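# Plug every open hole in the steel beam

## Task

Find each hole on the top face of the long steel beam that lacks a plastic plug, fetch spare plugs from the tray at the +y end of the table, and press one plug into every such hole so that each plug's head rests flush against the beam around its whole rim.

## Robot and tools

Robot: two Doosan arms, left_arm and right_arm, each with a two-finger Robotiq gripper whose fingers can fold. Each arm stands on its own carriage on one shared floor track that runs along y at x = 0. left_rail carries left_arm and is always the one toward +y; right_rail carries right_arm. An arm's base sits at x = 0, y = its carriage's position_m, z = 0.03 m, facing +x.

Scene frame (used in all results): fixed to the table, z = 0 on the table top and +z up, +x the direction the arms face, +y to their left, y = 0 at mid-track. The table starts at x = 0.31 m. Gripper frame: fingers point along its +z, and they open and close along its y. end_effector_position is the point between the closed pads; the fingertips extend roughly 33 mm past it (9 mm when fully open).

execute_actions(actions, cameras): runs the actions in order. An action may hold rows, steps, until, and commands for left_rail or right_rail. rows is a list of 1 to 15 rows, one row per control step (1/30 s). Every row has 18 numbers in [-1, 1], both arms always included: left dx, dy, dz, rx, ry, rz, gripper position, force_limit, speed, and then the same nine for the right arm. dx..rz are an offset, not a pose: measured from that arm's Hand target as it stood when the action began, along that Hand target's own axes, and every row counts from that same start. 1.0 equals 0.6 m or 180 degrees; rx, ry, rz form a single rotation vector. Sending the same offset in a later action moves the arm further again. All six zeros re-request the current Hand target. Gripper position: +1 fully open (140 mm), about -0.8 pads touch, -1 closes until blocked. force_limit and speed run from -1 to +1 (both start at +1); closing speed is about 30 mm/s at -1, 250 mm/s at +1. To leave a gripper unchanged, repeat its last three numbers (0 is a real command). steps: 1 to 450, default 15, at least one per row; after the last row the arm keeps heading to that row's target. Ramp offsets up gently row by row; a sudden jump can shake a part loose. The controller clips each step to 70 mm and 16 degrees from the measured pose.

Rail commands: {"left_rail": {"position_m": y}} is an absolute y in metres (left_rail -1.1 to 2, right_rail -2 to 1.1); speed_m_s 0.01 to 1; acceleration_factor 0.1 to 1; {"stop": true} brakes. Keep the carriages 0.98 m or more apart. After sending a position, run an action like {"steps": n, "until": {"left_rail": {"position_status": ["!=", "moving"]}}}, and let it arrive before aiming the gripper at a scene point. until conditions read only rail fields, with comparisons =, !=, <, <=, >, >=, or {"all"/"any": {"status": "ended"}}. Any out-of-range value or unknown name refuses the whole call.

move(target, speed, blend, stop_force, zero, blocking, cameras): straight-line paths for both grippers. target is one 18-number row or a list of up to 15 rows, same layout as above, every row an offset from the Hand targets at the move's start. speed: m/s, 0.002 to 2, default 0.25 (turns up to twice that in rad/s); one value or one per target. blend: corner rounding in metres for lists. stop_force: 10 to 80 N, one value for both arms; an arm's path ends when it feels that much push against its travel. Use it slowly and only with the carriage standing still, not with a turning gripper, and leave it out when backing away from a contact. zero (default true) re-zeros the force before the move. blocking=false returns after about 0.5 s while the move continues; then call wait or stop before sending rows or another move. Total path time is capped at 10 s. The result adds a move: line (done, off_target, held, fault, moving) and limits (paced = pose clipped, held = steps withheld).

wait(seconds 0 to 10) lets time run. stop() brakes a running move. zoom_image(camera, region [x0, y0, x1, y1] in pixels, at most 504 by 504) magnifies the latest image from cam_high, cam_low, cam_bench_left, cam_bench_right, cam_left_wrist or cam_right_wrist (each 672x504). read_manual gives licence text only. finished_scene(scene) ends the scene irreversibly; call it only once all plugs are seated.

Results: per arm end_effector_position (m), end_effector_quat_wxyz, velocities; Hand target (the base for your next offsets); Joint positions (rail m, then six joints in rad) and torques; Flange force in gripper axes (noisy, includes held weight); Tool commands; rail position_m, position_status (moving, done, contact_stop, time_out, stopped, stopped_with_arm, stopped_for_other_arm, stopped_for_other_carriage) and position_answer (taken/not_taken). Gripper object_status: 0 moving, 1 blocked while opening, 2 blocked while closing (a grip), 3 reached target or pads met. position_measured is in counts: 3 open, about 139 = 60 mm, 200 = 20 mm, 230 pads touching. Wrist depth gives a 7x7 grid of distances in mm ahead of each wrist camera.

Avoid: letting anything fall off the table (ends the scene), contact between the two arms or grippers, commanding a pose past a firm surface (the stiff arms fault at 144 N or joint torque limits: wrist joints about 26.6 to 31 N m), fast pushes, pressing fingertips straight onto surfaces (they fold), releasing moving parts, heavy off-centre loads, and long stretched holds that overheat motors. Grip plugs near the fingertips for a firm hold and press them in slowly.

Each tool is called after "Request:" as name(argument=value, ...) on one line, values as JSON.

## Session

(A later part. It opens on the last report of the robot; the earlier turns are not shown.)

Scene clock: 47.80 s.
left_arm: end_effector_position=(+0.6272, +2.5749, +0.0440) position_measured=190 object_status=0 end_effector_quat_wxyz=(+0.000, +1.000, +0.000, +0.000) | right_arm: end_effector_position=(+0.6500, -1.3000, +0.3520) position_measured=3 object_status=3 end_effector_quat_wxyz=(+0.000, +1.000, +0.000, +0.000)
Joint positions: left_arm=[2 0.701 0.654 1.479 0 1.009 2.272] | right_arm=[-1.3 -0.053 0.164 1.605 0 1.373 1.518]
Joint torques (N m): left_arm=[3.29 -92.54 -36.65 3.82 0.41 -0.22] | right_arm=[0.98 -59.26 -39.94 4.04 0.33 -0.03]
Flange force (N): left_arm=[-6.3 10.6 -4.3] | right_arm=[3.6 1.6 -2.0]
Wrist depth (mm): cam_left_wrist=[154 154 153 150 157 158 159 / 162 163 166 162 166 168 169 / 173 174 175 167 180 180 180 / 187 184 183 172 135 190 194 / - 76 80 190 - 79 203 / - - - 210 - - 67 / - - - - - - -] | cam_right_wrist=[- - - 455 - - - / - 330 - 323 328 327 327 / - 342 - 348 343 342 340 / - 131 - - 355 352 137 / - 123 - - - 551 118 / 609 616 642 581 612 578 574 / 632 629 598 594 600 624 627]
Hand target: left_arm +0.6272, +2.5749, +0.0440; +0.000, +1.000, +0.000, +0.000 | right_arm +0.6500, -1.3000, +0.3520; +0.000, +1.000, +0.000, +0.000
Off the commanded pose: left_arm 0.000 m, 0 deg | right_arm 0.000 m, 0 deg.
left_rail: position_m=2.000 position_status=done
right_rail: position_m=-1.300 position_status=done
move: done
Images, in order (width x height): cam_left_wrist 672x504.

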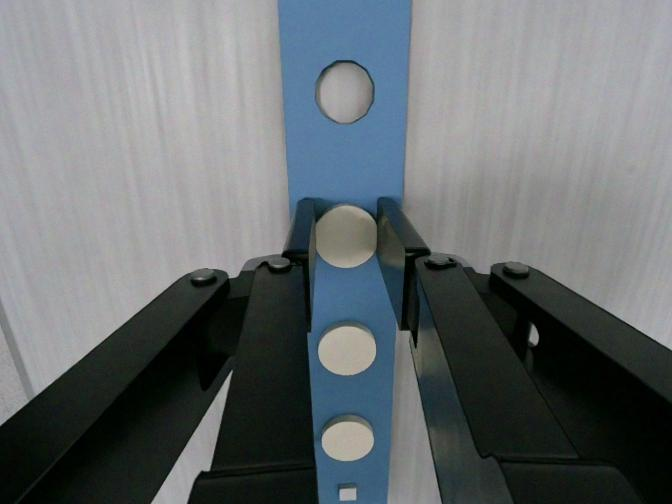

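Request:
wait(seconds=0.5, cameras=[])

Request:
move(target=[0,0,-0.15,0,0,0,-1,-1,-1,0,0,0,0,0,0,1,1,1], speed=0.06, cameras=["cam_left_wrist","cam_bench_left"])

Request:
zoom_image(camera="cam_bench_left", region=[500, 240, 570, 310])

Request:
zoom_image(camera="cam_left_wrist", region=[240, 170, 440, 320])

Scene clock: 51.33 s.
left_arm: end_effector_position=(+0.6272, +2.5749, +0.0440) position_measured=190 object_status=2 end_effector_quat_wxyz=(+0.000, +1.000, +0.000, +0.000) | right_arm: end_effector_position=(+0.6500, -1.3000, +0.3520) position_measured=3 object_status=3 end_effector_quat_wxyz=(+0.000, +1.000, +0.000, +0.000)
Joint positions: left_arm=[2 0.701 0.654 1.479 0 1.009 2.272] | right_arm=[-1.3 -0.053 0.164 1.605 0 1.373 1.518]
Joint torques (N m): left_arm=[3.27 -92.67 -36.61 3.82 0.45 -0.23] | right_arm=[1.22 -59.52 -40.07 4.01 0.42 -0.05]
Flange force (N): left_arm=[-5.8 10.9 -4.3] | right_arm=[4.7 2.1 -0.9]
Wrist depth (mm): cam_left_wrist=[154 154 155 149 157 158 159 / 162 163 164 163 165 168 169 / 173 174 175 169 178 179 181 / 185 184 183 170 135 190 193 / - 76 80 191 - 79 203 / - - - 210 - - 67 / - - - 234 - - -] | cam_right_wrist=[- - - 446 430 - 433 / 327 - 327 - 326 327 326 / 352 343 346 - 342 341 342 / 355 131 - 499 505 - 137 / - 123 - - - - 118 / - - 591 - - 587 603 / - 655 595 588 603 611 630]
Hand target: left_arm +0.6272, +2.5749, +0.0440; +0.000, +1.000, +0.000, +0.000 | right_arm +0.6500, -1.3000, +0.3520; +0.000, +1.000, +0.000, +0.000
Tool commands: left_gripper/position=-1.0 left_gripper/force_limit=-1.0 left_gripper/speed=-1.0 right_gripper/position=+1.0 right_gripper/force_limit=+1.0 right_gripper/speed=+1.0
Off the commanded pose: left_arm 0.000 m, 0 deg | right_arm 0.000 m, 0 deg.
left_rail: position_m=2.000 position_status=done
right_rail: position_m=-1.300 position_status=done
wait: 0.50 s; at rest from the start
No camera images: "cameras" was empty.

Scene clock: 53.13 s.
left_arm: end_effector_position=(+0.6272, +2.5749, +0.1340) position_measured=190 object_status=2 end_effector_quat_wxyz=(+0.000, +1.000, +0.000, +0.000) | right_arm: end_effector_position=(+0.6500, -1.3000, +0.3520) position_measured=3 object_status=3 end_effector_quat_wxyz=(+0.000, +1.000, +0.000, +0.000)
Joint positions: left_arm=[2 0.701 0.584 1.416 0 1.141 2.272] | right_arm=[-1.3 -0.053 0.164 1.605 0 1.373 1.518]
Joint torques (N m): left_arm=[3.53 -91.88 -40.84 4.24 0.25 -0.23] | right_arm=[1.16 -59.17 -40.19 4.07 0.4 0]
Flange force (N): left_arm=[-6.4 11.5 -0.1] | right_arm=[3.2 2.0 -1.4]
Wrist depth (mm): cam_left_wrist=[235 233 235 230 236 238 239 / 253 247 249 246 251 252 253 / - 263 263 266 264 268 271 / 1063 278 274 132 121 283 288 / 1113 76 80 292 - 79 301 / - - - - - - 67 / - - - - - - -] | cam_right_wrist=[439 - - 442 - 431 449 / - 328 330 345 331 327 330 / 347 343 346 - 346 341 343 / 354 131 - 365 357 358 137 / - 123 - 545 552 - 118 / - 605 625 - 624 - 629 / 642 624 605 597 598 622 644]
Hand target: left_arm +0.6272, +2.5749, +0.1340; +0.000, +1.000, +0.000, +0.000 | right_arm +0.6500, -1.3000, +0.3520; +0.000, +1.000, +0.000, +0.000
Off the commanded pose: left_arm 0.000 m, 0 deg | right_arm 0.000 m, 0 deg.
left_rail: position_m=2.000 position_status=done
right_rail: position_m=-1.300 position_status=done
move: done
Images, in order (width x height): cam_bench_left 672x504, cam_left_wrist 672x504.

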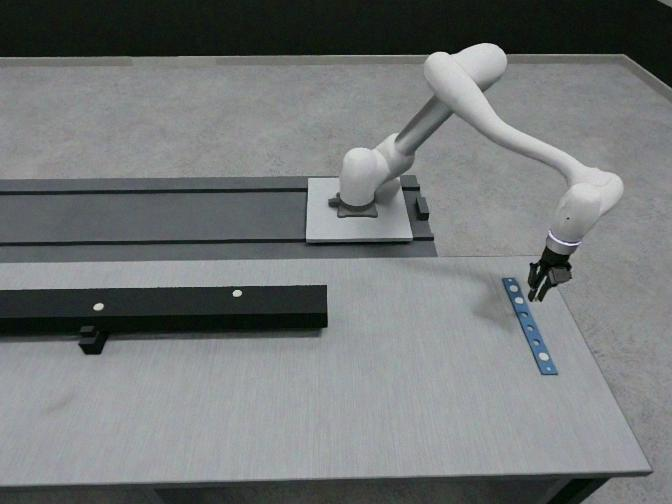

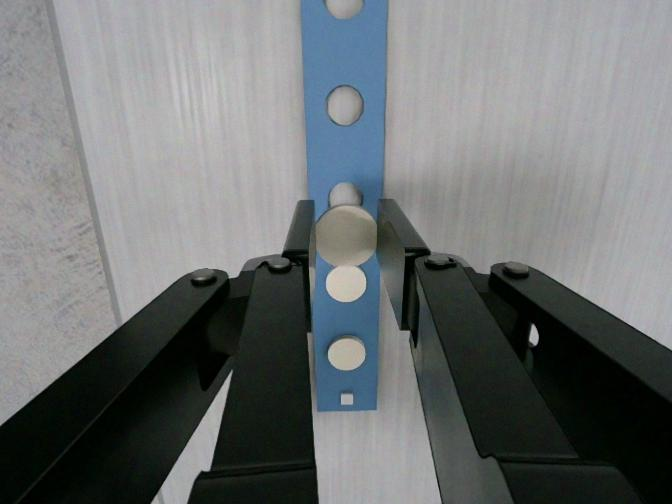

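Scaled by 7.200 from the camera's 672x504 image, which has a finer 960x720 frame.

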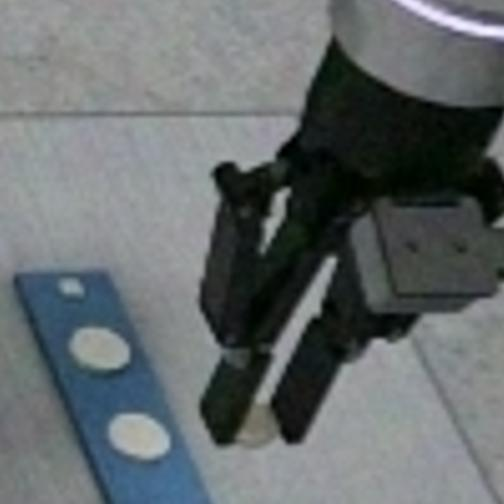

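Scaled by 2.520 from the camera's 672x504 image, which has a finer 960x720 frame.

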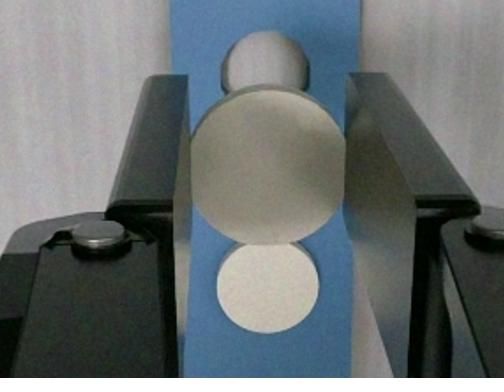

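Request:
move(target=[[0,0,-0.3,0,0,0,-1,-1,-1,0,0,0,0,0,0,1,1,1],[0.038,0.958,-0.363,0,0,0,-1,-1,-1,0,0,0,0,0,0,1,1,1]], blend=0.03, cameras=["cam_left_wrist"])

Request:
execute_actions(actions=[{"left_rail":{"position_m":1.15,"acceleration_factor":0.7},"right_rail":{"position_m":-2.0},"steps":200,"until":{"left_rail":{"position_status":["!=","moving"]}}}], cameras=["cam_left_wrist"])

Request:
execute_actions(actions=[{"left_rail":{"position_m":0.65},"steps":200,"until":{"left_rail":{"position_status":["!=","moving"]}}}], cameras=["cam_left_wrist"])

Request:
execute_actions(actions=[{"left_rail":{"position_m":0.15},"steps":200,"until":{"left_rail":{"position_status":["!=","moving"]}}}], cameras=["cam_left_wrist"])

Request:
execute_actions(actions=[{"left_rail":{"position_m":-0.35},"steps":200,"until":{"left_rail":{"position_status":["!=","moving"]}}}], cameras=["cam_left_wrist"])

Request:
execute_actions(actions=[{"left_rail":{"position_m":-1.01},"steps":300,"until":{"left_rail":{"position_status":["!=","moving"]}}}], cameras=["cam_left_wrist","cam_right_wrist"])

Scene clock: 66.70 s.
left_arm: end_effector_position=(+0.6500, +2.0001, +0.3519) position_measured=190 object_status=2 end_effector_quat_wxyz=(+0.000, +1.000, +0.000, +0.000) | right_arm: end_effector_position=(+0.6500, -1.3000, +0.3520) position_measured=3 object_status=3 end_effector_quat_wxyz=(+0.000, +1.000, +0.000, +0.000)
Joint positions: left_arm=[2 -0.053 0.164 1.605 0 1.373 1.518] | right_arm=[-1.3 -0.053 0.164 1.605 0 1.373 1.518]
Joint torques (N m): left_arm=[3.72 -56.03 -43.93 4.58 0.3 -0.18] | right_arm=[1.04 -59.25 -40.2 4.08 0.38 0.02]
Flange force (N): left_arm=[-9.1 5.6 3.3] | right_arm=[3.6 1.9 -1.2]
Wrist depth (mm): cam_left_wrist=[427 - - - 430 400 439 / 443 443 - 478 422 - 438 / 467 476 490 481 - 345 - / - - 498 133 121 - - / - 75 80 - - 79 78 / - - - - - - 67 / - - - - - - -] | cam_right_wrist=[- - 434 - - 419 - / - - - 338 329 329 326 / - - - - 342 337 342 / 363 131 - - 357 505 136 / - 123 - - - 536 118 / - 614 581 606 - 606 600 / - 630 603 598 594 619 632]
Hand target: left_arm +0.6500, +2.0001, +0.3518; +0.000, +1.000, +0.000, +0.000 | right_arm +0.6500, -1.3000, +0.3520; +0.000, +1.000, +0.000, +0.000
Off the commanded pose: left_arm 0.000 m, 0 deg | right_arm 0.000 m, 0 deg.
left_rail: position_m=2.000 position_status=done
right_rail: position_m=-1.300 position_status=done
move: done
Images, in order (width x height): cam_left_wrist 672x504.

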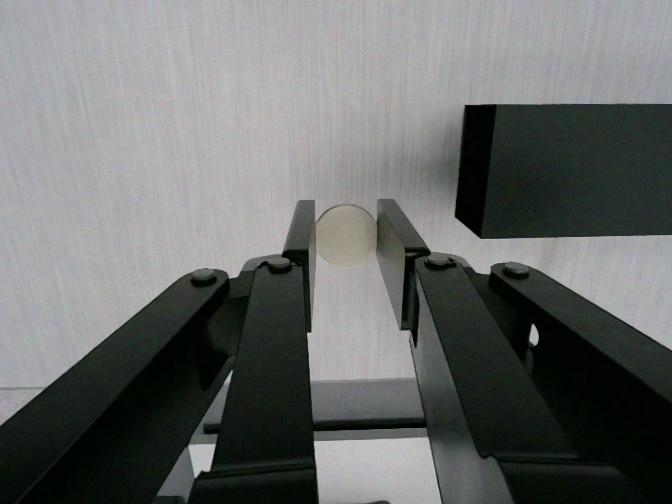

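Scene clock: 69.83 s.
left_arm: end_effector_position=(+0.6500, +1.1502, +0.3518) position_measured=190 object_status=2 end_effector_quat_wxyz=(+0.000, +1.000, +0.000, +0.000) | right_arm: end_effector_position=(+0.6500, -2.0000, +0.3520) position_measured=3 object_status=3 end_effector_quat_wxyz=(+0.000, +1.000, +0.000, +0.000)
Joint positions: left_arm=[1.15 -0.053 0.164 1.605 0 1.373 1.518] | right_arm=[-2 -0.053 0.164 1.605 0 1.373 1.518]
Joint torques (N m): left_arm=[4.13 -55.27 -43.96 4.61 0.26 -0.27] | right_arm=[1.44 -59.1 -40.5 4.09 0.33 0]
Flange force (N): left_arm=[-9.8 6.0 3.4] | right_arm=[3.2 2.6 -0.6]
Wrist depth (mm): cam_left_wrist=[425 425 429 - - 434 432 / - - 426 330 - - - / - - - 338 - - - / - - 356 171 121 - 552 / - 75 80 540 - 79 69 / - - - - - - 67 / - - - - - - -] | cam_right_wrist=[- 443 435 441 449 426 - / 332 327 330 329 323 429 455 / 348 342 345 345 345 - - / 358 131 358 359 357 501 129 / - 131 - 550 - - 118 / - - 619 608 620 - 1525 / - 664 598 598 594 597 1535]
Hand target: left_arm +0.6500, +1.1502, +0.3518; +0.000, +1.000, +0.000, +0.000 | right_arm +0.6500, -2.0000, +0.3520; +0.000, +1.000, +0.000, +0.000
Tool commands: left_gripper/position=-1.0 left_gripper/force_limit=-1.0 left_gripper/speed=-1.0 right_gripper/position=+1.0 right_gripper/force_limit=+1.0 right_gripper/speed=+1.0
Off the commanded pose: left_arm 0.000 m, 0 deg | right_arm 0.000 m, 0 deg.
left_rail: position_m=1.150 position_status=done
right_rail: position_m=-2.000 position_status=done
Images, in order (width x height): cam_left_wrist 672x504.

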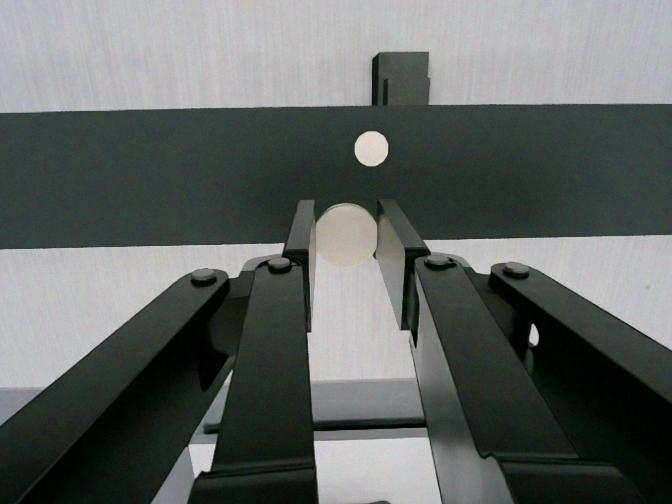

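Scene clock: 72.30 s.
left_arm: end_effector_position=(+0.6500, +0.6502, +0.3518) position_measured=190 object_status=2 end_effector_quat_wxyz=(+0.000, +1.000, +0.000, +0.000) | right_arm: end_effector_position=(+0.6500, -2.0000, +0.3520) position_measured=3 object_status=3 end_effector_quat_wxyz=(+0.000, +1.000, +0.000, +0.000)
Joint positions: left_arm=[0.65 -0.053 0.164 1.605 0 1.373 1.518] | right_arm=[-2 -0.053 0.164 1.605 0 1.373 1.518]
Joint torques (N m): left_arm=[3.77 -55.41 -44.05 4.61 0.3 -0.24] | right_arm=[1.14 -59.09 -40.28 4.02 0.31 0.08]
Flange force (N): left_arm=[-9.7 5.6 3.7] | right_arm=[3.7 2.2 -1.0]
Wrist depth (mm): cam_left_wrist=[- 419 449 433 428 435 - / - 433 - - - - - / - - - - - - 352 / 504 - - 173 110 551 529 / - 76 80 - - 79 554 / - - - - - - 67 / - - - - - - -] | cam_right_wrist=[- 444 - - 435 - - / 331 - 330 325 335 - - / 344 338 343 350 468 482 472 / - 131 508 516 507 505 129 / - 123 545 546 540 - 118 / - 608 606 606 600 611 1468 / - 624 603 598 598 620 1535]
Hand target: left_arm +0.6500, +0.6502, +0.3518; +0.000, +1.000, +0.000, +0.000 | right_arm +0.6500, -2.0000, +0.3520; +0.000, +1.000, +0.000, +0.000
Tool commands: left_gripper/position=-1.0 left_gripper/force_limit=-1.0 left_gripper/speed=-1.0 right_gripper/position=+1.0 right_gripper/force_limit=+1.0 right_gripper/speed=+1.0
Off the commanded pose: left_arm 0.000 m, 0 deg | right_arm 0.000 m, 0 deg.
left_rail: position_m=0.650 position_status=done
right_rail: position_m=-2.000 position_status=done
Images, in order (width x height): cam_left_wrist 672x504.

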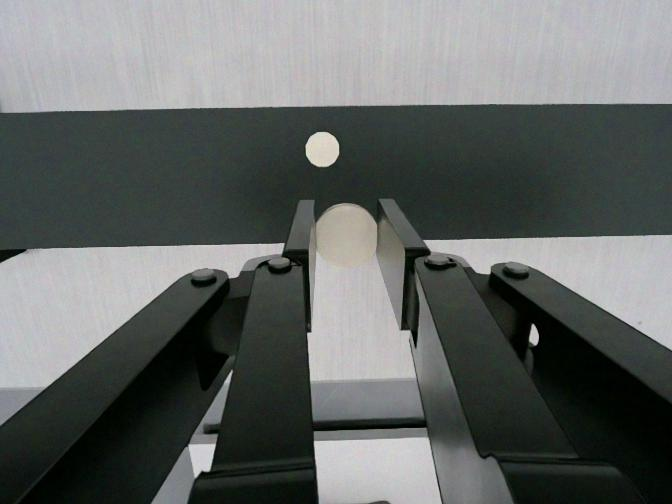

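Scene clock: 74.77 s.
left_arm: end_effector_position=(+0.6500, +0.1502, +0.3518) position_measured=190 object_status=2 end_effector_quat_wxyz=(+0.000, +1.000, +0.000, +0.000) | right_arm: end_effector_position=(+0.6500, -2.0000, +0.3520) position_measured=3 object_status=3 end_effector_quat_wxyz=(+0.000, +1.000, +0.000, +0.000)
Joint positions: left_arm=[0.15 -0.053 0.164 1.605 0 1.373 1.518] | right_arm=[-2 -0.053 0.164 1.605 0 1.373 1.518]
Joint torques (N m): left_arm=[3.77 -55.55 -43.94 4.59 0.27 -0.24] | right_arm=[0.97 -59.1 -40.22 4.02 0.37 -0.02]
Flange force (N): left_arm=[-9.4 5.7 3.4] | right_arm=[2.8 1.6 -1.6]
Wrist depth (mm): cam_left_wrist=[422 423 427 426 431 445 - / - 450 - 437 - - 320 / - - - 341 - - - / 518 - - 132 121 - 508 / - 76 80 540 - 79 68 / - - - - - - 67 / - - - - - - -] | cam_right_wrist=[451 - 431 - - 435 436 / 332 330 329 329 324 - 458 / 346 345 343 344 345 486 476 / 357 140 364 366 516 487 130 / - 123 548 - 534 517 118 / - - 594 606 584 584 1459 / - 598 590 594 595 606 1555]
Hand target: left_arm +0.6500, +0.1502, +0.3518; +0.000, +1.000, +0.000, +0.000 | right_arm +0.6500, -2.0000, +0.3520; +0.000, +1.000, +0.000, +0.000
Tool commands: left_gripper/position=-1.0 left_gripper/force_limit=-1.0 left_gripper/speed=-1.0 right_gripper/position=+1.0 right_gripper/force_limit=+1.0 right_gripper/speed=+1.0
Off the commanded pose: left_arm 0.000 m, 0 deg | right_arm 0.000 m, 0 deg.
left_rail: position_m=0.150 position_status=done
right_rail: position_m=-2.000 position_status=done
Images, in order (width x height): cam_left_wrist 672x504.

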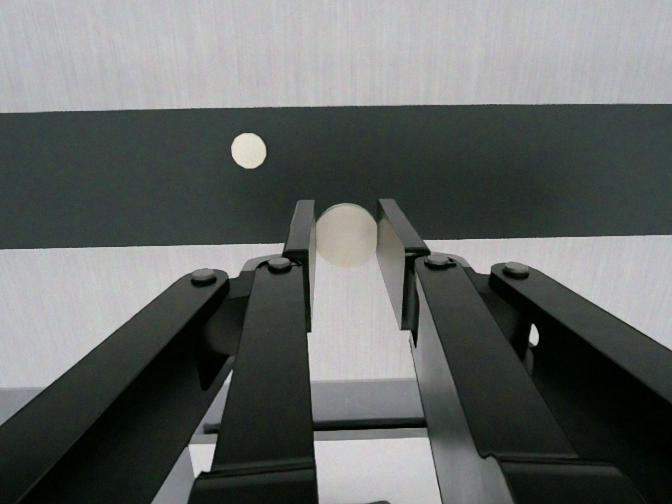

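Scene clock: 77.23 s.
left_arm: end_effector_position=(+0.6500, -0.3498, +0.3518) position_measured=190 object_status=2 end_effector_quat_wxyz=(+0.000, +1.000, +0.000, +0.000) | right_arm: end_effector_position=(+0.6500, -2.0000, +0.3520) position_measured=3 object_status=3 end_effector_quat_wxyz=(+0.000, +1.000, +0.000, +0.000)
Joint positions: left_arm=[-0.35 -0.053 0.164 1.605 0 1.373 1.518] | right_arm=[-2 -0.053 0.164 1.605 0 1.373 1.518]
Joint torques (N m): left_arm=[3.88 -55.43 -44.01 4.6 0.28 -0.24] | right_arm=[1.62 -59.3 -40.28 4.07 0.32 0]
Flange force (N): left_arm=[-9.5 6.0 3.7] | right_arm=[3.5 2.7 -1.1]
Wrist depth (mm): cam_left_wrist=[- 397 425 - 452 443 434 / 433 436 448 435 440 454 434 / 328 - - - - - - / - 510 - 119 109 - - / - 75 80 - - 79 78 / - - - - - - 67 / - - - - - - -] | cam_right_wrist=[- - - - - - 434 / 332 331 328 328 324 - 447 / 346 345 346 345 - 500 - / 358 140 361 353 - 499 130 / - 123 535 543 550 543 118 / 612 585 567 617 620 611 1535 / 637 602 598 602 602 622 1555]
Hand target: left_arm +0.6500, -0.3498, +0.3518; +0.000, +1.000, +0.000, +0.000 | right_arm +0.6500, -2.0000, +0.3520; +0.000, +1.000, +0.000, +0.000
Tool commands: left_gripper/position=-1.0 left_gripper/force_limit=-1.0 left_gripper/speed=-1.0 right_gripper/position=+1.0 right_gripper/force_limit=+1.0 right_gripper/speed=+1.0
Off the commanded pose: left_arm 0.000 m, 0 deg | right_arm 0.000 m, 0 deg.
left_rail: position_m=-0.350 position_status=done
right_rail: position_m=-2.000 position_status=done
Images, in order (width x height): cam_left_wrist 672x504.

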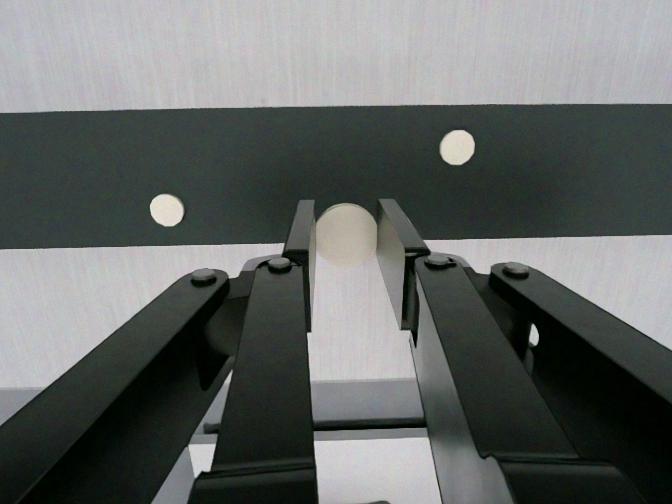

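Scene clock: 80.03 s.
left_arm: end_effector_position=(+0.6500, -1.0098, +0.3518) position_measured=190 object_status=2 end_effector_quat_wxyz=(+0.000, +1.000, +0.000, +0.000) | right_arm: end_effector_position=(+0.6500, -2.0000, +0.3520) position_measured=3 object_status=3 end_effector_quat_wxyz=(+0.000, +1.000, +0.000, +0.000)
Joint positions: left_arm=[-1.01 -0.053 0.164 1.605 0 1.373 1.518] | right_arm=[-2 -0.053 0.164 1.605 0 1.373 1.518]
Joint torques (N m): left_arm=[3.57 -55.46 -44.06 4.63 0.27 -0.24] | right_arm=[1.09 -59.4 -40.01 4.03 0.35 0.03]
Flange force (N): left_arm=[-9.7 5.4 3.6] | right_arm=[4.1 2.0 -1.6]
Wrist depth (mm): cam_left_wrist=[- 424 421 - 430 436 424 / - 446 - - 320 344 - / - - - - - - - / - 369 354 172 109 449 - / - 75 80 520 - 79 69 / - - - - - - 67 / - - - - - - -] | cam_right_wrist=[430 - - 434 - 435 - / 330 329 332 327 317 - - / 346 346 346 344 343 480 501 / 359 140 368 362 504 518 137 / - 123 - 530 - - 118 / - 619 - - - - 1477 / 637 632 588 608 591 617 1506]
Hand target: left_arm +0.6500, -1.0098, +0.3518; +0.000, +1.000, +0.000, +0.000 | right_arm +0.6500, -2.0000, +0.3520; +0.000, +1.000, +0.000, +0.000
Tool commands: left_gripper/position=-1.0 left_gripper/force_limit=-1.0 left_gripper/speed=-1.0 right_gripper/position=+1.0 right_gripper/force_limit=+1.0 right_gripper/speed=+1.0
Off the commanded pose: left_arm 0.000 m, 0 deg | right_arm 0.000 m, 0 deg.
left_rail: position_m=-1.010 position_status=done
right_rail: position_m=-2.000 position_status=done
Images, in order (width x height): cam_left_wrist 672x504, cam_right_wrist 672x504.

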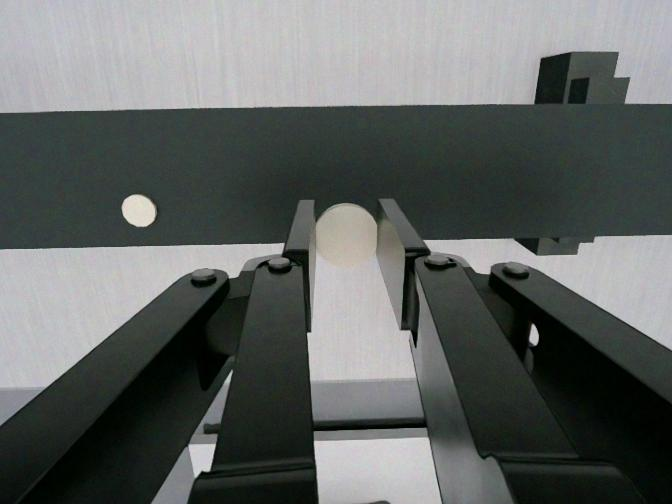

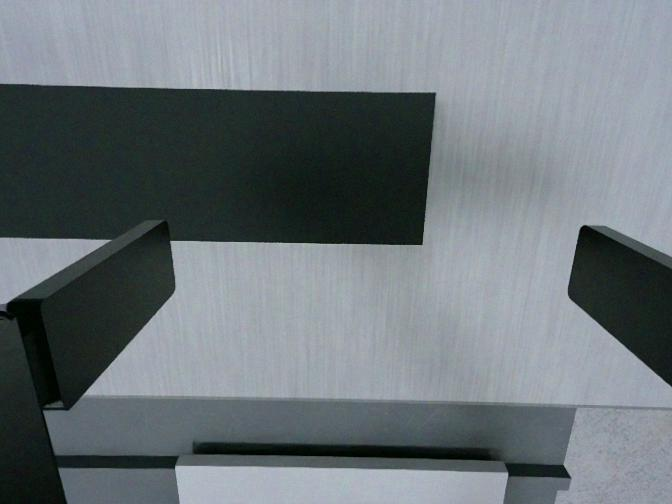

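Request:
move(target=[0.0,0.542,0.1,0,0,0,-1,-1,-1,0,0,0,0,0,0,1,1,1], cameras=["cam_left_wrist","cam_bench_right"])

Request:
zoom_image(camera="cam_left_wrist", region=[240, 60, 480, 300])

Scene clock: 84.80 s.
left_arm: end_effector_position=(+0.6501, -1.3351, +0.2919) position_measured=190 object_status=2 end_effector_quat_wxyz=(+0.000, +1.000, +0.000, +0.000) | right_arm: end_effector_position=(+0.6500, -2.0000, +0.3520) position_measured=3 object_status=3 end_effector_quat_wxyz=(+0.000, +1.000, +0.000, +0.000)
Joint positions: left_arm=[-1.01 -0.511 0.307 1.534 0 1.301 1.06] | right_arm=[-2 -0.053 0.164 1.605 0 1.373 1.518]
Joint torques (N m): left_arm=[3.53 -67.81 -43.28 4.57 0.32 -0.24] | right_arm=[1.45 -59.32 -40.3 4.09 0.43 -0.03]
Flange force (N): left_arm=[-13.1 -1.6 2.1] | right_arm=[3.4 2.4 -1.0]
Wrist depth (mm): cam_left_wrist=[367 380 320 368 370 378 374 / 372 378 272 268 270 272 274 / - - - 284 285 287 282 / 480 - - 118 134 303 307 / - 75 80 - - 79 481 / - - - - - - 67 / - - - - - - -] | cam_right_wrist=[442 - - 428 - - - / 331 331 330 329 320 - - / 346 346 344 345 469 470 489 / 359 131 370 361 - - 130 / - 123 552 536 - 538 118 / - 590 582 - 578 575 1506 / - 620 598 602 595 625 1535]
Hand target: left_arm +0.6500, -1.3352, +0.2918; +0.000, +1.000, +0.000, +0.000 | right_arm +0.6500, -2.0000, +0.3520; +0.000, +1.000, +0.000, +0.000
Off the commanded pose: left_arm 0.000 m, 0 deg | right_arm 0.000 m, 0 deg.
left_rail: position_m=-1.010 position_status=done
right_rail: position_m=-2.000 position_status=done
move: done
Images, in order (width x height): cam_bench_right 672x504, cam_left_wrist 672x504.

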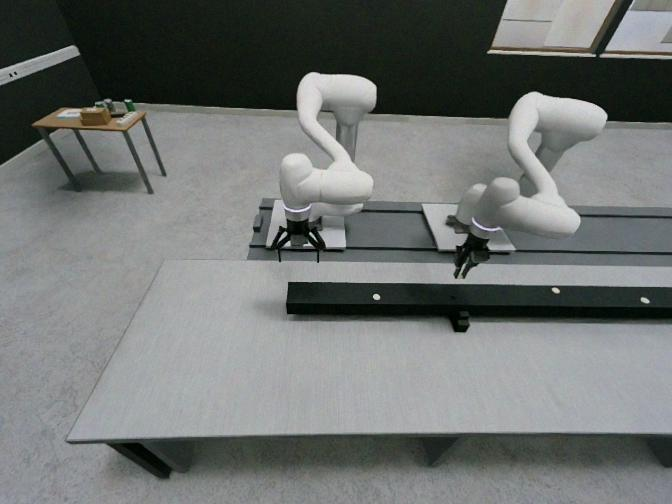

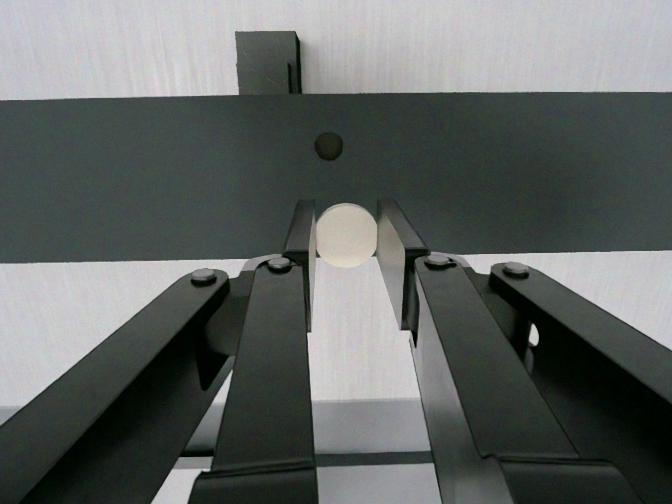

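Scaled by 2.100 from the camera's 672x504 image, which has a finer 960x720 frame.

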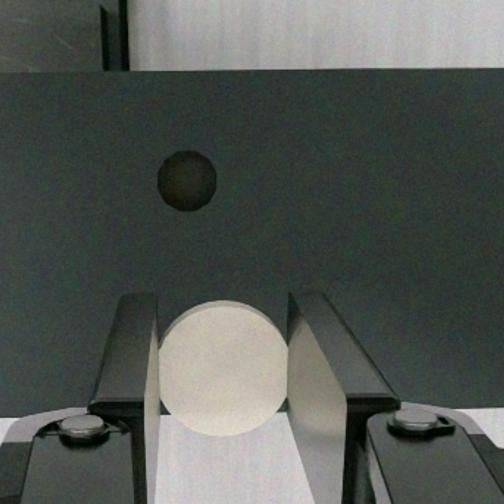

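Request:
move(target=[0.0535,-0.02,0.0395,0,0,0,-1,-1,-1,0,0,0,0,0,0,1,1,1], speed=0.1, cameras=["cam_left_wrist"])

Request:
zoom_image(camera="cam_left_wrist", region=[240, 170, 440, 320])

Scene clock: 90.83 s.
left_arm: end_effector_position=(+0.6821, -1.3230, +0.2682) position_measured=190 object_status=2 end_effector_quat_wxyz=(+0.000, +1.000, +0.000, +0.000) | right_arm: end_effector_position=(+0.6500, -2.0000, +0.3520) position_measured=3 object_status=3 end_effector_quat_wxyz=(+0.000, +1.000, +0.000, +0.000)
Joint positions: left_arm=[-1.01 -0.476 0.354 1.513 0 1.274 1.095] | right_arm=[-2 -0.053 0.164 1.605 0 1.373 1.518]
Joint torques (N m): left_arm=[3.6 -73.09 -42.94 4.52 0.34 -0.21] | right_arm=[1.24 -59.06 -40.23 4.06 0.37 0.06]
Flange force (N): left_arm=[-12.3 -0.4 1.9] | right_arm=[2.8 2.2 -1.7]
Wrist depth (mm): cam_left_wrist=[336 348 352 349 345 345 359 / - 369 308 365 370 372 356 / 256 - - 257 262 263 265 / 271 - 270 170 135 279 285 / - 75 80 - - 79 298 / - - - - - - 67 / - - - - - - -] | cam_right_wrist=[439 441 - - - - 435 / 331 330 329 328 332 - 455 / 346 345 345 343 - - 476 / 359 131 516 512 514 504 137 / - 124 523 542 - 550 118 / - 606 624 611 577 577 1487 / - 635 600 600 595 624 1555]
Hand target: left_arm +0.6821, -1.3230, +0.2681; +0.000, +1.000, +0.000, +0.000 | right_arm +0.6500, -2.0000, +0.3520; +0.000, +1.000, +0.000, +0.000
Off the commanded pose: left_arm 0.000 m, 0 deg | right_arm 0.000 m, 0 deg.
left_rail: position_m=-1.010 position_status=done
right_rail: position_m=-2.000 position_status=done
move: done
Images, in order (width x height): cam_left_wrist 672x504.

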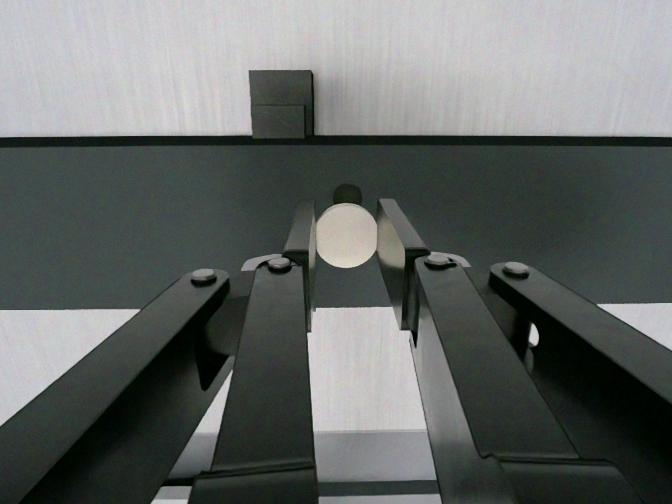

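Scaled by 2.520 from the camera's 672x504 image, which has a finer 960x720 frame.

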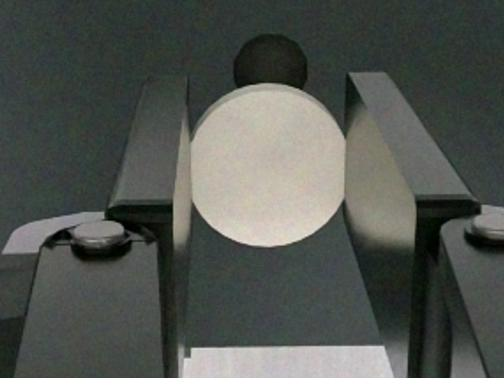

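Request:
move(target=[[0.0013,0.0017,0.03,0,0,0,-1,-1,-1,0,0,0,0,0,0,1,1,1],[0.0013,0.0017,0.09,0,0,0,-1,-1,-1,0,0,0,0,0,0,1,1,1]], speed=0.08, cameras=["cam_left_wrist","cam_bench_right"])

Request:
zoom_image(camera="cam_bench_right", region=[430, 240, 500, 310])

Request:
zoom_image(camera="cam_left_wrist", region=[240, 170, 440, 320])

Request:
move(target=[0,0,0.063,0,0,0,-1,-1,-1,0,0,0,0,0,0,1,1,1], speed=0.01, stop_force=15, cameras=["cam_left_wrist","cam_bench_right"])

Request:
zoom_image(camera="cam_bench_right", region=[430, 240, 500, 310])

Request:
zoom_image(camera="cam_left_wrist", region=[240, 170, 440, 320])

Scene clock: 98.03 s.
left_arm: end_effector_position=(+0.6829, -1.3241, +0.2142) position_measured=190 object_status=2 end_effector_quat_wxyz=(+0.000, +1.000, +0.000, +0.000) | right_arm: end_effector_position=(+0.6500, -2.0000, +0.3520) position_measured=3 object_status=3 end_effector_quat_wxyz=(+0.000, +1.000, +0.000, +0.000)
Joint positions: left_arm=[-1.01 -0.477 0.385 1.571 0 1.185 1.094] | right_arm=[-2 -0.053 0.164 1.605 0 1.373 1.518]
Joint torques (N m): left_arm=[3.62 -74.65 -41.53 4.39 0.35 -0.25] | right_arm=[1.14 -59.5 -40.13 4.06 0.44 -0.03]
Flange force (N): left_arm=[-11.7 -0.5 0.9] | right_arm=[4.2 2.0 -1.0]
Wrist depth (mm): cam_left_wrist=[299 301 304 300 303 308 308 / 314 319 263 319 325 323 328 / 208 209 - 207 210 211 213 / 214 216 - 135 135 221 226 / - 76 80 235 - 79 236 / - - - - - - 67 / - - - - - - -] | cam_right_wrist=[438 420 449 466 - - - / 331 330 331 327 324 455 456 / 346 345 347 340 346 - - / 360 131 359 - - - 130 / - 141 542 - - - 118 / - 547 - 608 - - 1506 / - 634 602 600 581 624 1525]
Hand target: left_arm +0.6829, -1.3241, +0.2141; +0.000, +1.000, +0.000, +0.000 | right_arm +0.6500, -2.0000, +0.3520; +0.000, +1.000, +0.000, +0.000
Off the commanded pose: left_arm 0.000 m, 0 deg | right_arm 0.000 m, 0 deg.
left_rail: position_m=-1.010 position_status=done
right_rail: position_m=-2.000 position_status=done
move: done
Images, in order (width x height): cam_bench_right 672x504, cam_left_wrist 672x504.

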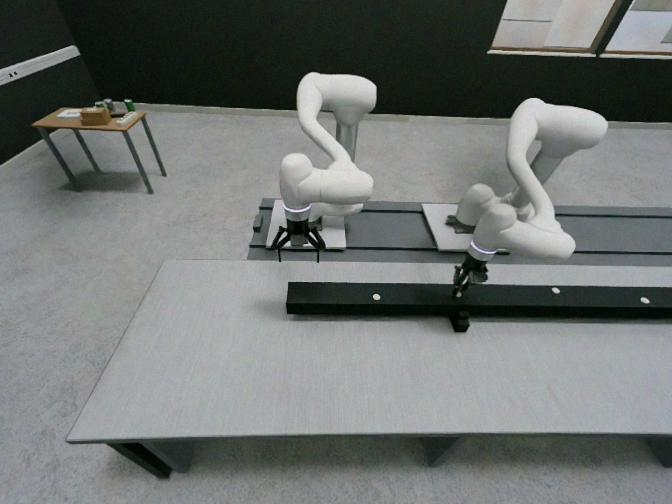

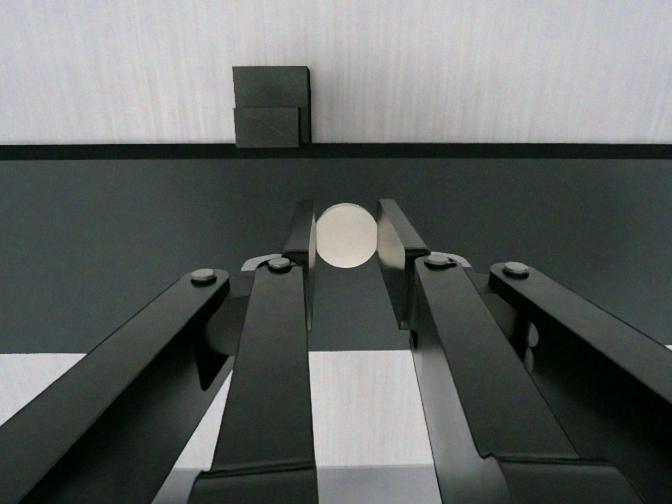

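Scaled by 7.200 from the camera's 672x504 image, which has a finer 960x720 frame.

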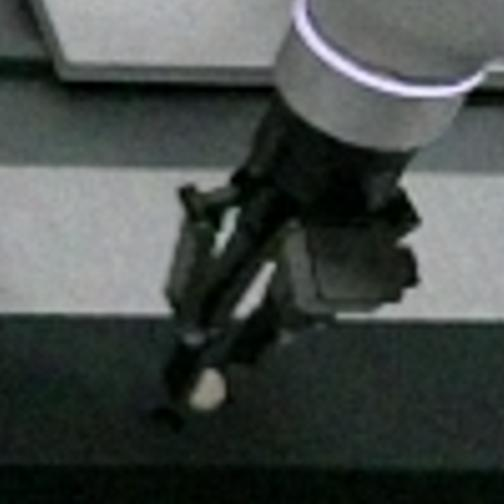

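Scaled by 2.520 from the camera's 672x504 image, which has a finer 960x720 frame.

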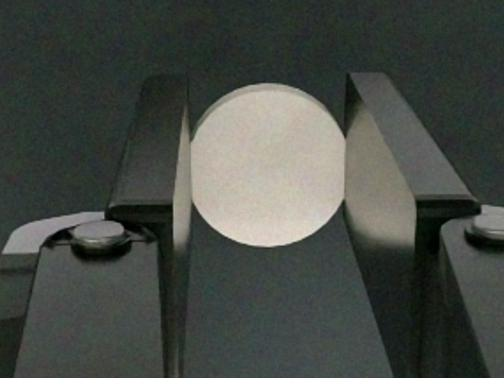

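Scene clock: 101.93 s.
left_arm: end_effector_position=(+0.6829, -1.3241, +0.1813) position_measured=190 object_status=2 end_effector_quat_wxyz=(+0.000, +1.000, +0.000, +0.000) | right_arm: end_effector_position=(+0.6500, -2.0000, +0.3520) position_measured=3 object_status=3 end_effector_quat_wxyz=(+0.000, +1.000, +0.000, +0.000)
Joint positions: left_arm=[-1.01 -0.477 0.406 1.604 0 1.13 1.094] | right_arm=[-2 -0.053 0.164 1.605 0 1.373 1.518]
Joint torques (N m): left_arm=[6.01 -62.4 -33.57 5.39 -1.16 -0.25] | right_arm=[1.11 -59.11 -40.33 4.05 0.37 0]
Flange force (N): left_arm=[-15.9 1.4 -17.6] | right_arm=[3.2 2.0 -1.0]
Wrist depth (mm): cam_left_wrist=[271 273 272 275 277 278 274 / 289 290 233 290 295 294 297 / 181 176 180 177 178 180 182 / 183 183 184 171 135 186 190 / - 71 80 198 - 79 199 / - 63 - - - - 67 / - - - - - - -] | cam_right_wrist=[- 432 442 434 405 - 428 / 330 328 332 329 321 - 453 / 341 349 341 342 346 - 494 / - 140 515 513 - - 130 / - 123 546 - - - 118 / 611 609 582 611 - 570 1433 / - 620 602 595 595 614 1555]
Hand target: left_arm +0.6829, -1.3241, +0.1813; +0.000, +1.000, +0.000, +0.000 (not the last commanded pose) | right_arm +0.6500, -2.0000, +0.3520; +0.000, +1.000, +0.000, +0.000
Off the commanded pose: left_arm 0.005 m, 0 deg | right_arm 0.000 m, 0 deg.
left_rail: position_m=-1.010 position_status=done
right_rail: position_m=-2.000 position_status=done
move: contact (left_arm)
Images, in order (width x height): cam_bench_right 672x504, cam_left_wrist 672x504.

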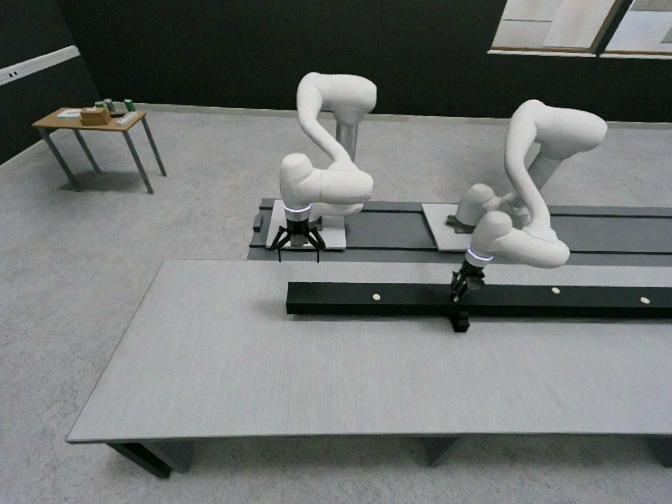

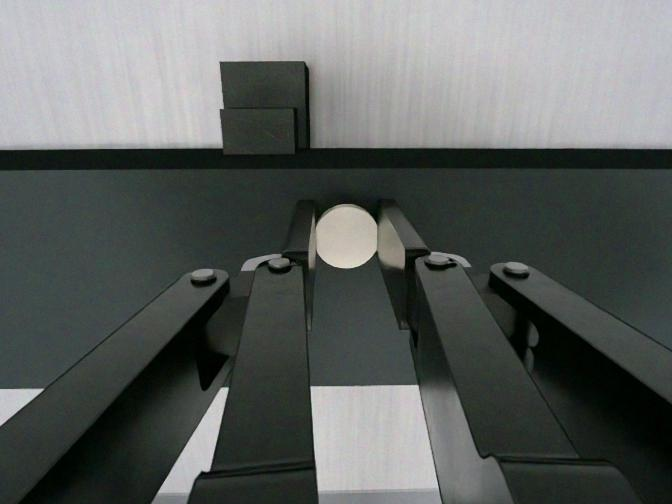

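Scaled by 7.200 from the camera's 672x504 image, which has a finer 960x720 frame.

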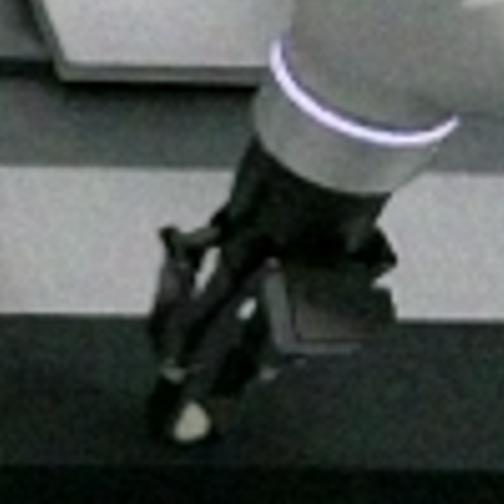

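Scaled by 2.520 from the camera's 672x504 image, which has a finer 960x720 frame.

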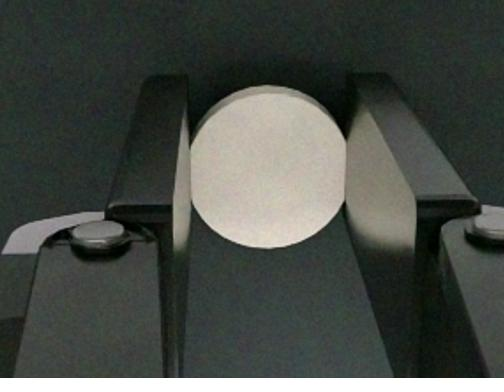

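Request:
move(target=[0,0,0.012,0,0,0,-1,-1,-1,0,0,0,0,0,0,1,1,1], speed=0.01, stop_force=30, cameras=["cam_left_wrist"])

Request:
zoom_image(camera="cam_left_wrist", region=[240, 170, 440, 320])

Scene clock: 105.93 s.
left_arm: end_effector_position=(+0.6829, -1.3241, +0.1740) position_measured=191 object_status=2 end_effector_quat_wxyz=(+0.000, +1.000, +0.000, +0.000) | right_arm: end_effector_position=(+0.6500, -2.0000, +0.3520) position_measured=3 object_status=3 end_effector_quat_wxyz=(+0.000, +1.000, +0.000, +0.000)
Joint positions: left_arm=[-1.01 -0.477 0.412 1.611 0 1.119 1.094] | right_arm=[-2 -0.053 0.164 1.605 0 1.373 1.518]
Joint torques (N m): left_arm=[4.44 -74.95 -40 4.74 0.18 -0.25] | right_arm=[0.79 -59.79 -40.26 4.1 0.34 0.01]
Flange force (N): left_arm=[-12.3 0.9 -0.4] | right_arm=[4.3 1.5 -1.0]
Wrist depth (mm): cam_left_wrist=[266 266 266 268 271 275 273 / 279 286 224 284 288 288 292 / 181 180 170 171 172 173 174 / - - 175 158 174 178 182 / - 76 80 190 - 79 190 / - - - - - - 66 / - - - - - - -] | cam_right_wrist=[458 - 453 - - 439 432 / 331 323 329 310 331 - 455 / 346 346 342 343 339 488 471 / 359 131 359 367 - - 137 / - 123 - - - - 118 / - - 614 577 619 575 1496 / - 630 600 598 597 616 1535]
Hand target: left_arm +0.6829, -1.3241, +0.1741; +0.000, +1.000, +0.000, +0.000 | right_arm +0.6500, -2.0000, +0.3520; +0.000, +1.000, +0.000, +0.000
Off the commanded pose: left_arm 0.000 m, 0 deg | right_arm 0.000 m, 0 deg.
left_rail: position_m=-1.010 position_status=done
right_rail: position_m=-2.000 position_status=done
move: done
Images, in order (width x height): cam_left_wrist 672x504.

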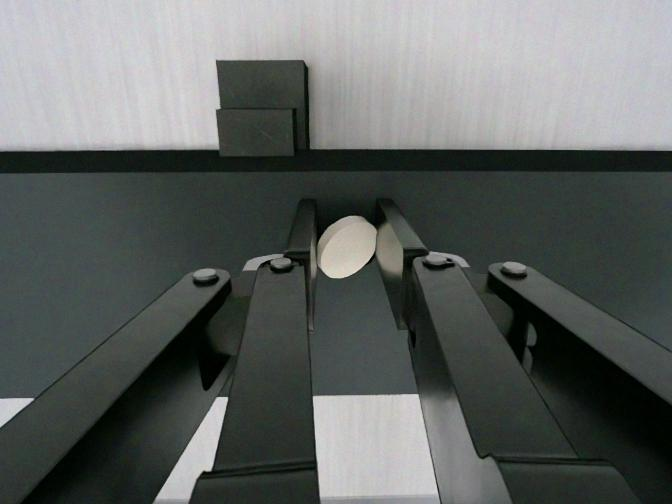

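Scaled by 2.520 from the camera's 672x504 image, which has a finer 960x720 frame.

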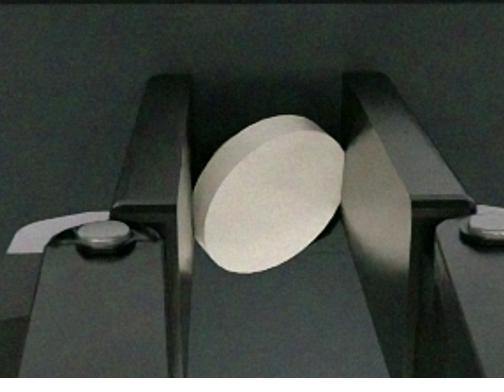

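Request:
move(target=[0,0,-0.157,0,0,0,-1,-1,-1,0,0,0,0,0,0,1,1,1], speed=0.1, cameras=["cam_left_wrist","cam_bench_right"])

Request:
zoom_image(camera="cam_left_wrist", region=[240, 170, 440, 320])

Request:
zoom_image(camera="cam_bench_right", region=[430, 240, 500, 310])

Scene clock: 112.40 s.
left_arm: end_effector_position=(+0.6829, -1.3240, +0.2683) position_measured=191 object_status=2 end_effector_quat_wxyz=(+0.000, +1.000, +0.000, +0.000) | right_arm: end_effector_position=(+0.6500, -2.0000, +0.3520) position_measured=3 object_status=3 end_effector_quat_wxyz=(+0.000, +1.000, +0.000, +0.000)
Joint positions: left_arm=[-1.01 -0.477 0.356 1.51 0 1.275 1.094] | right_arm=[-2 -0.053 0.164 1.605 0 1.373 1.518]
Joint torques (N m): left_arm=[3.69 -73.06 -42.92 4.49 0.33 -0.22] | right_arm=[0.96 -59.05 -40.33 4.04 0.43 0.04]
Flange force (N): left_arm=[-11.9 -0.3 2.4] | right_arm=[2.7 1.7 -1.1]
Wrist depth (mm): cam_left_wrist=[346 355 349 354 - 361 364 / - 374 316 370 366 380 374 / - 262 292 262 266 269 270 / - - - 133 272 279 284 / - 76 80 466 - 79 79 / - - - - - - 66 / - - - - - - -] | cam_right_wrist=[- - 437 437 - - 435 / 332 330 331 329 452 458 466 / 351 347 343 346 356 - - / 360 140 358 505 506 514 137 / - 132 548 524 - 559 118 / 611 582 584 579 - 574 1468 / 635 622 595 597 591 637 1576]
Hand target: left_arm +0.6829, -1.3241, +0.2683; +0.000, +1.000, +0.000, +0.000 | right_arm +0.6500, -2.0000, +0.3520; +0.000, +1.000, +0.000, +0.000
Off the commanded pose: left_arm 0.000 m, 0 deg | right_arm 0.000 m, 0 deg.
left_rail: position_m=-1.010 position_status=done
right_rail: position_m=-2.000 position_status=done
move: done
Images, in order (width x height): cam_bench_right 672x504, cam_left_wrist 672x504.

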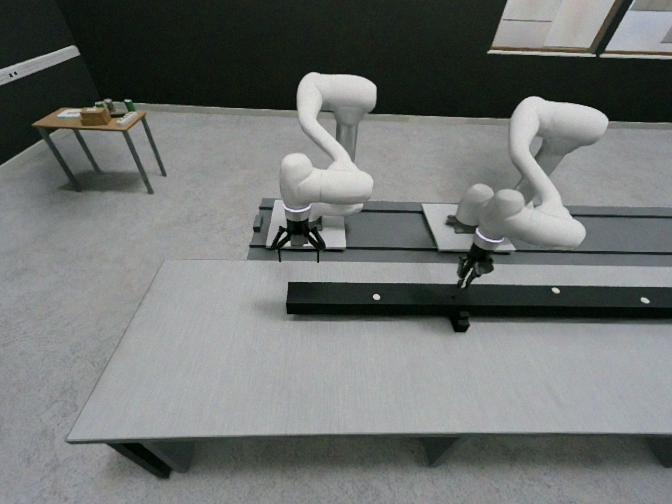

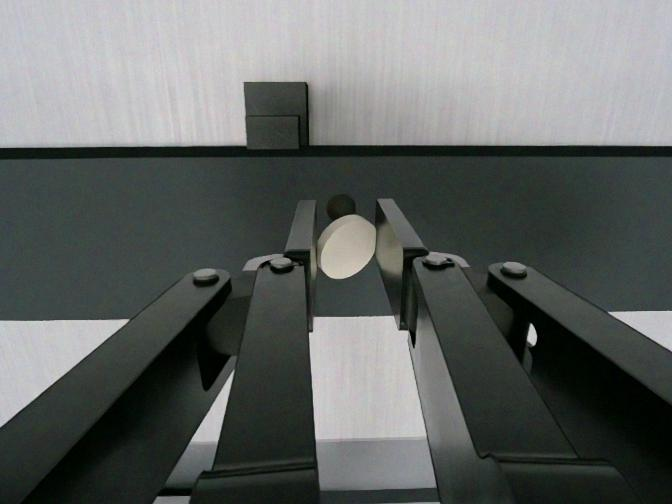

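Scaled by 2.520 from the camera's 672x504 image, which has a finer 960x720 frame.

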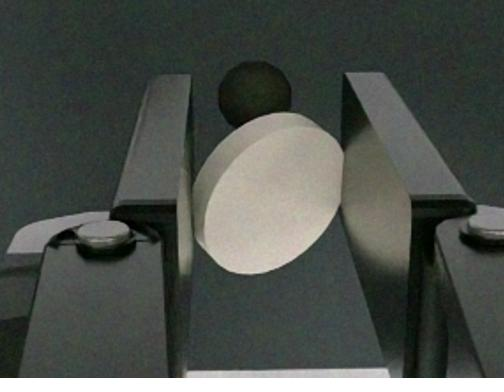

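Scaled by 7.200 from the camera's 672x504 image, which has a finer 960x720 frame.

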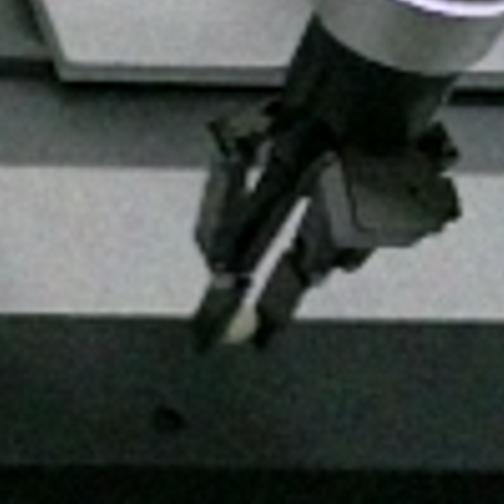

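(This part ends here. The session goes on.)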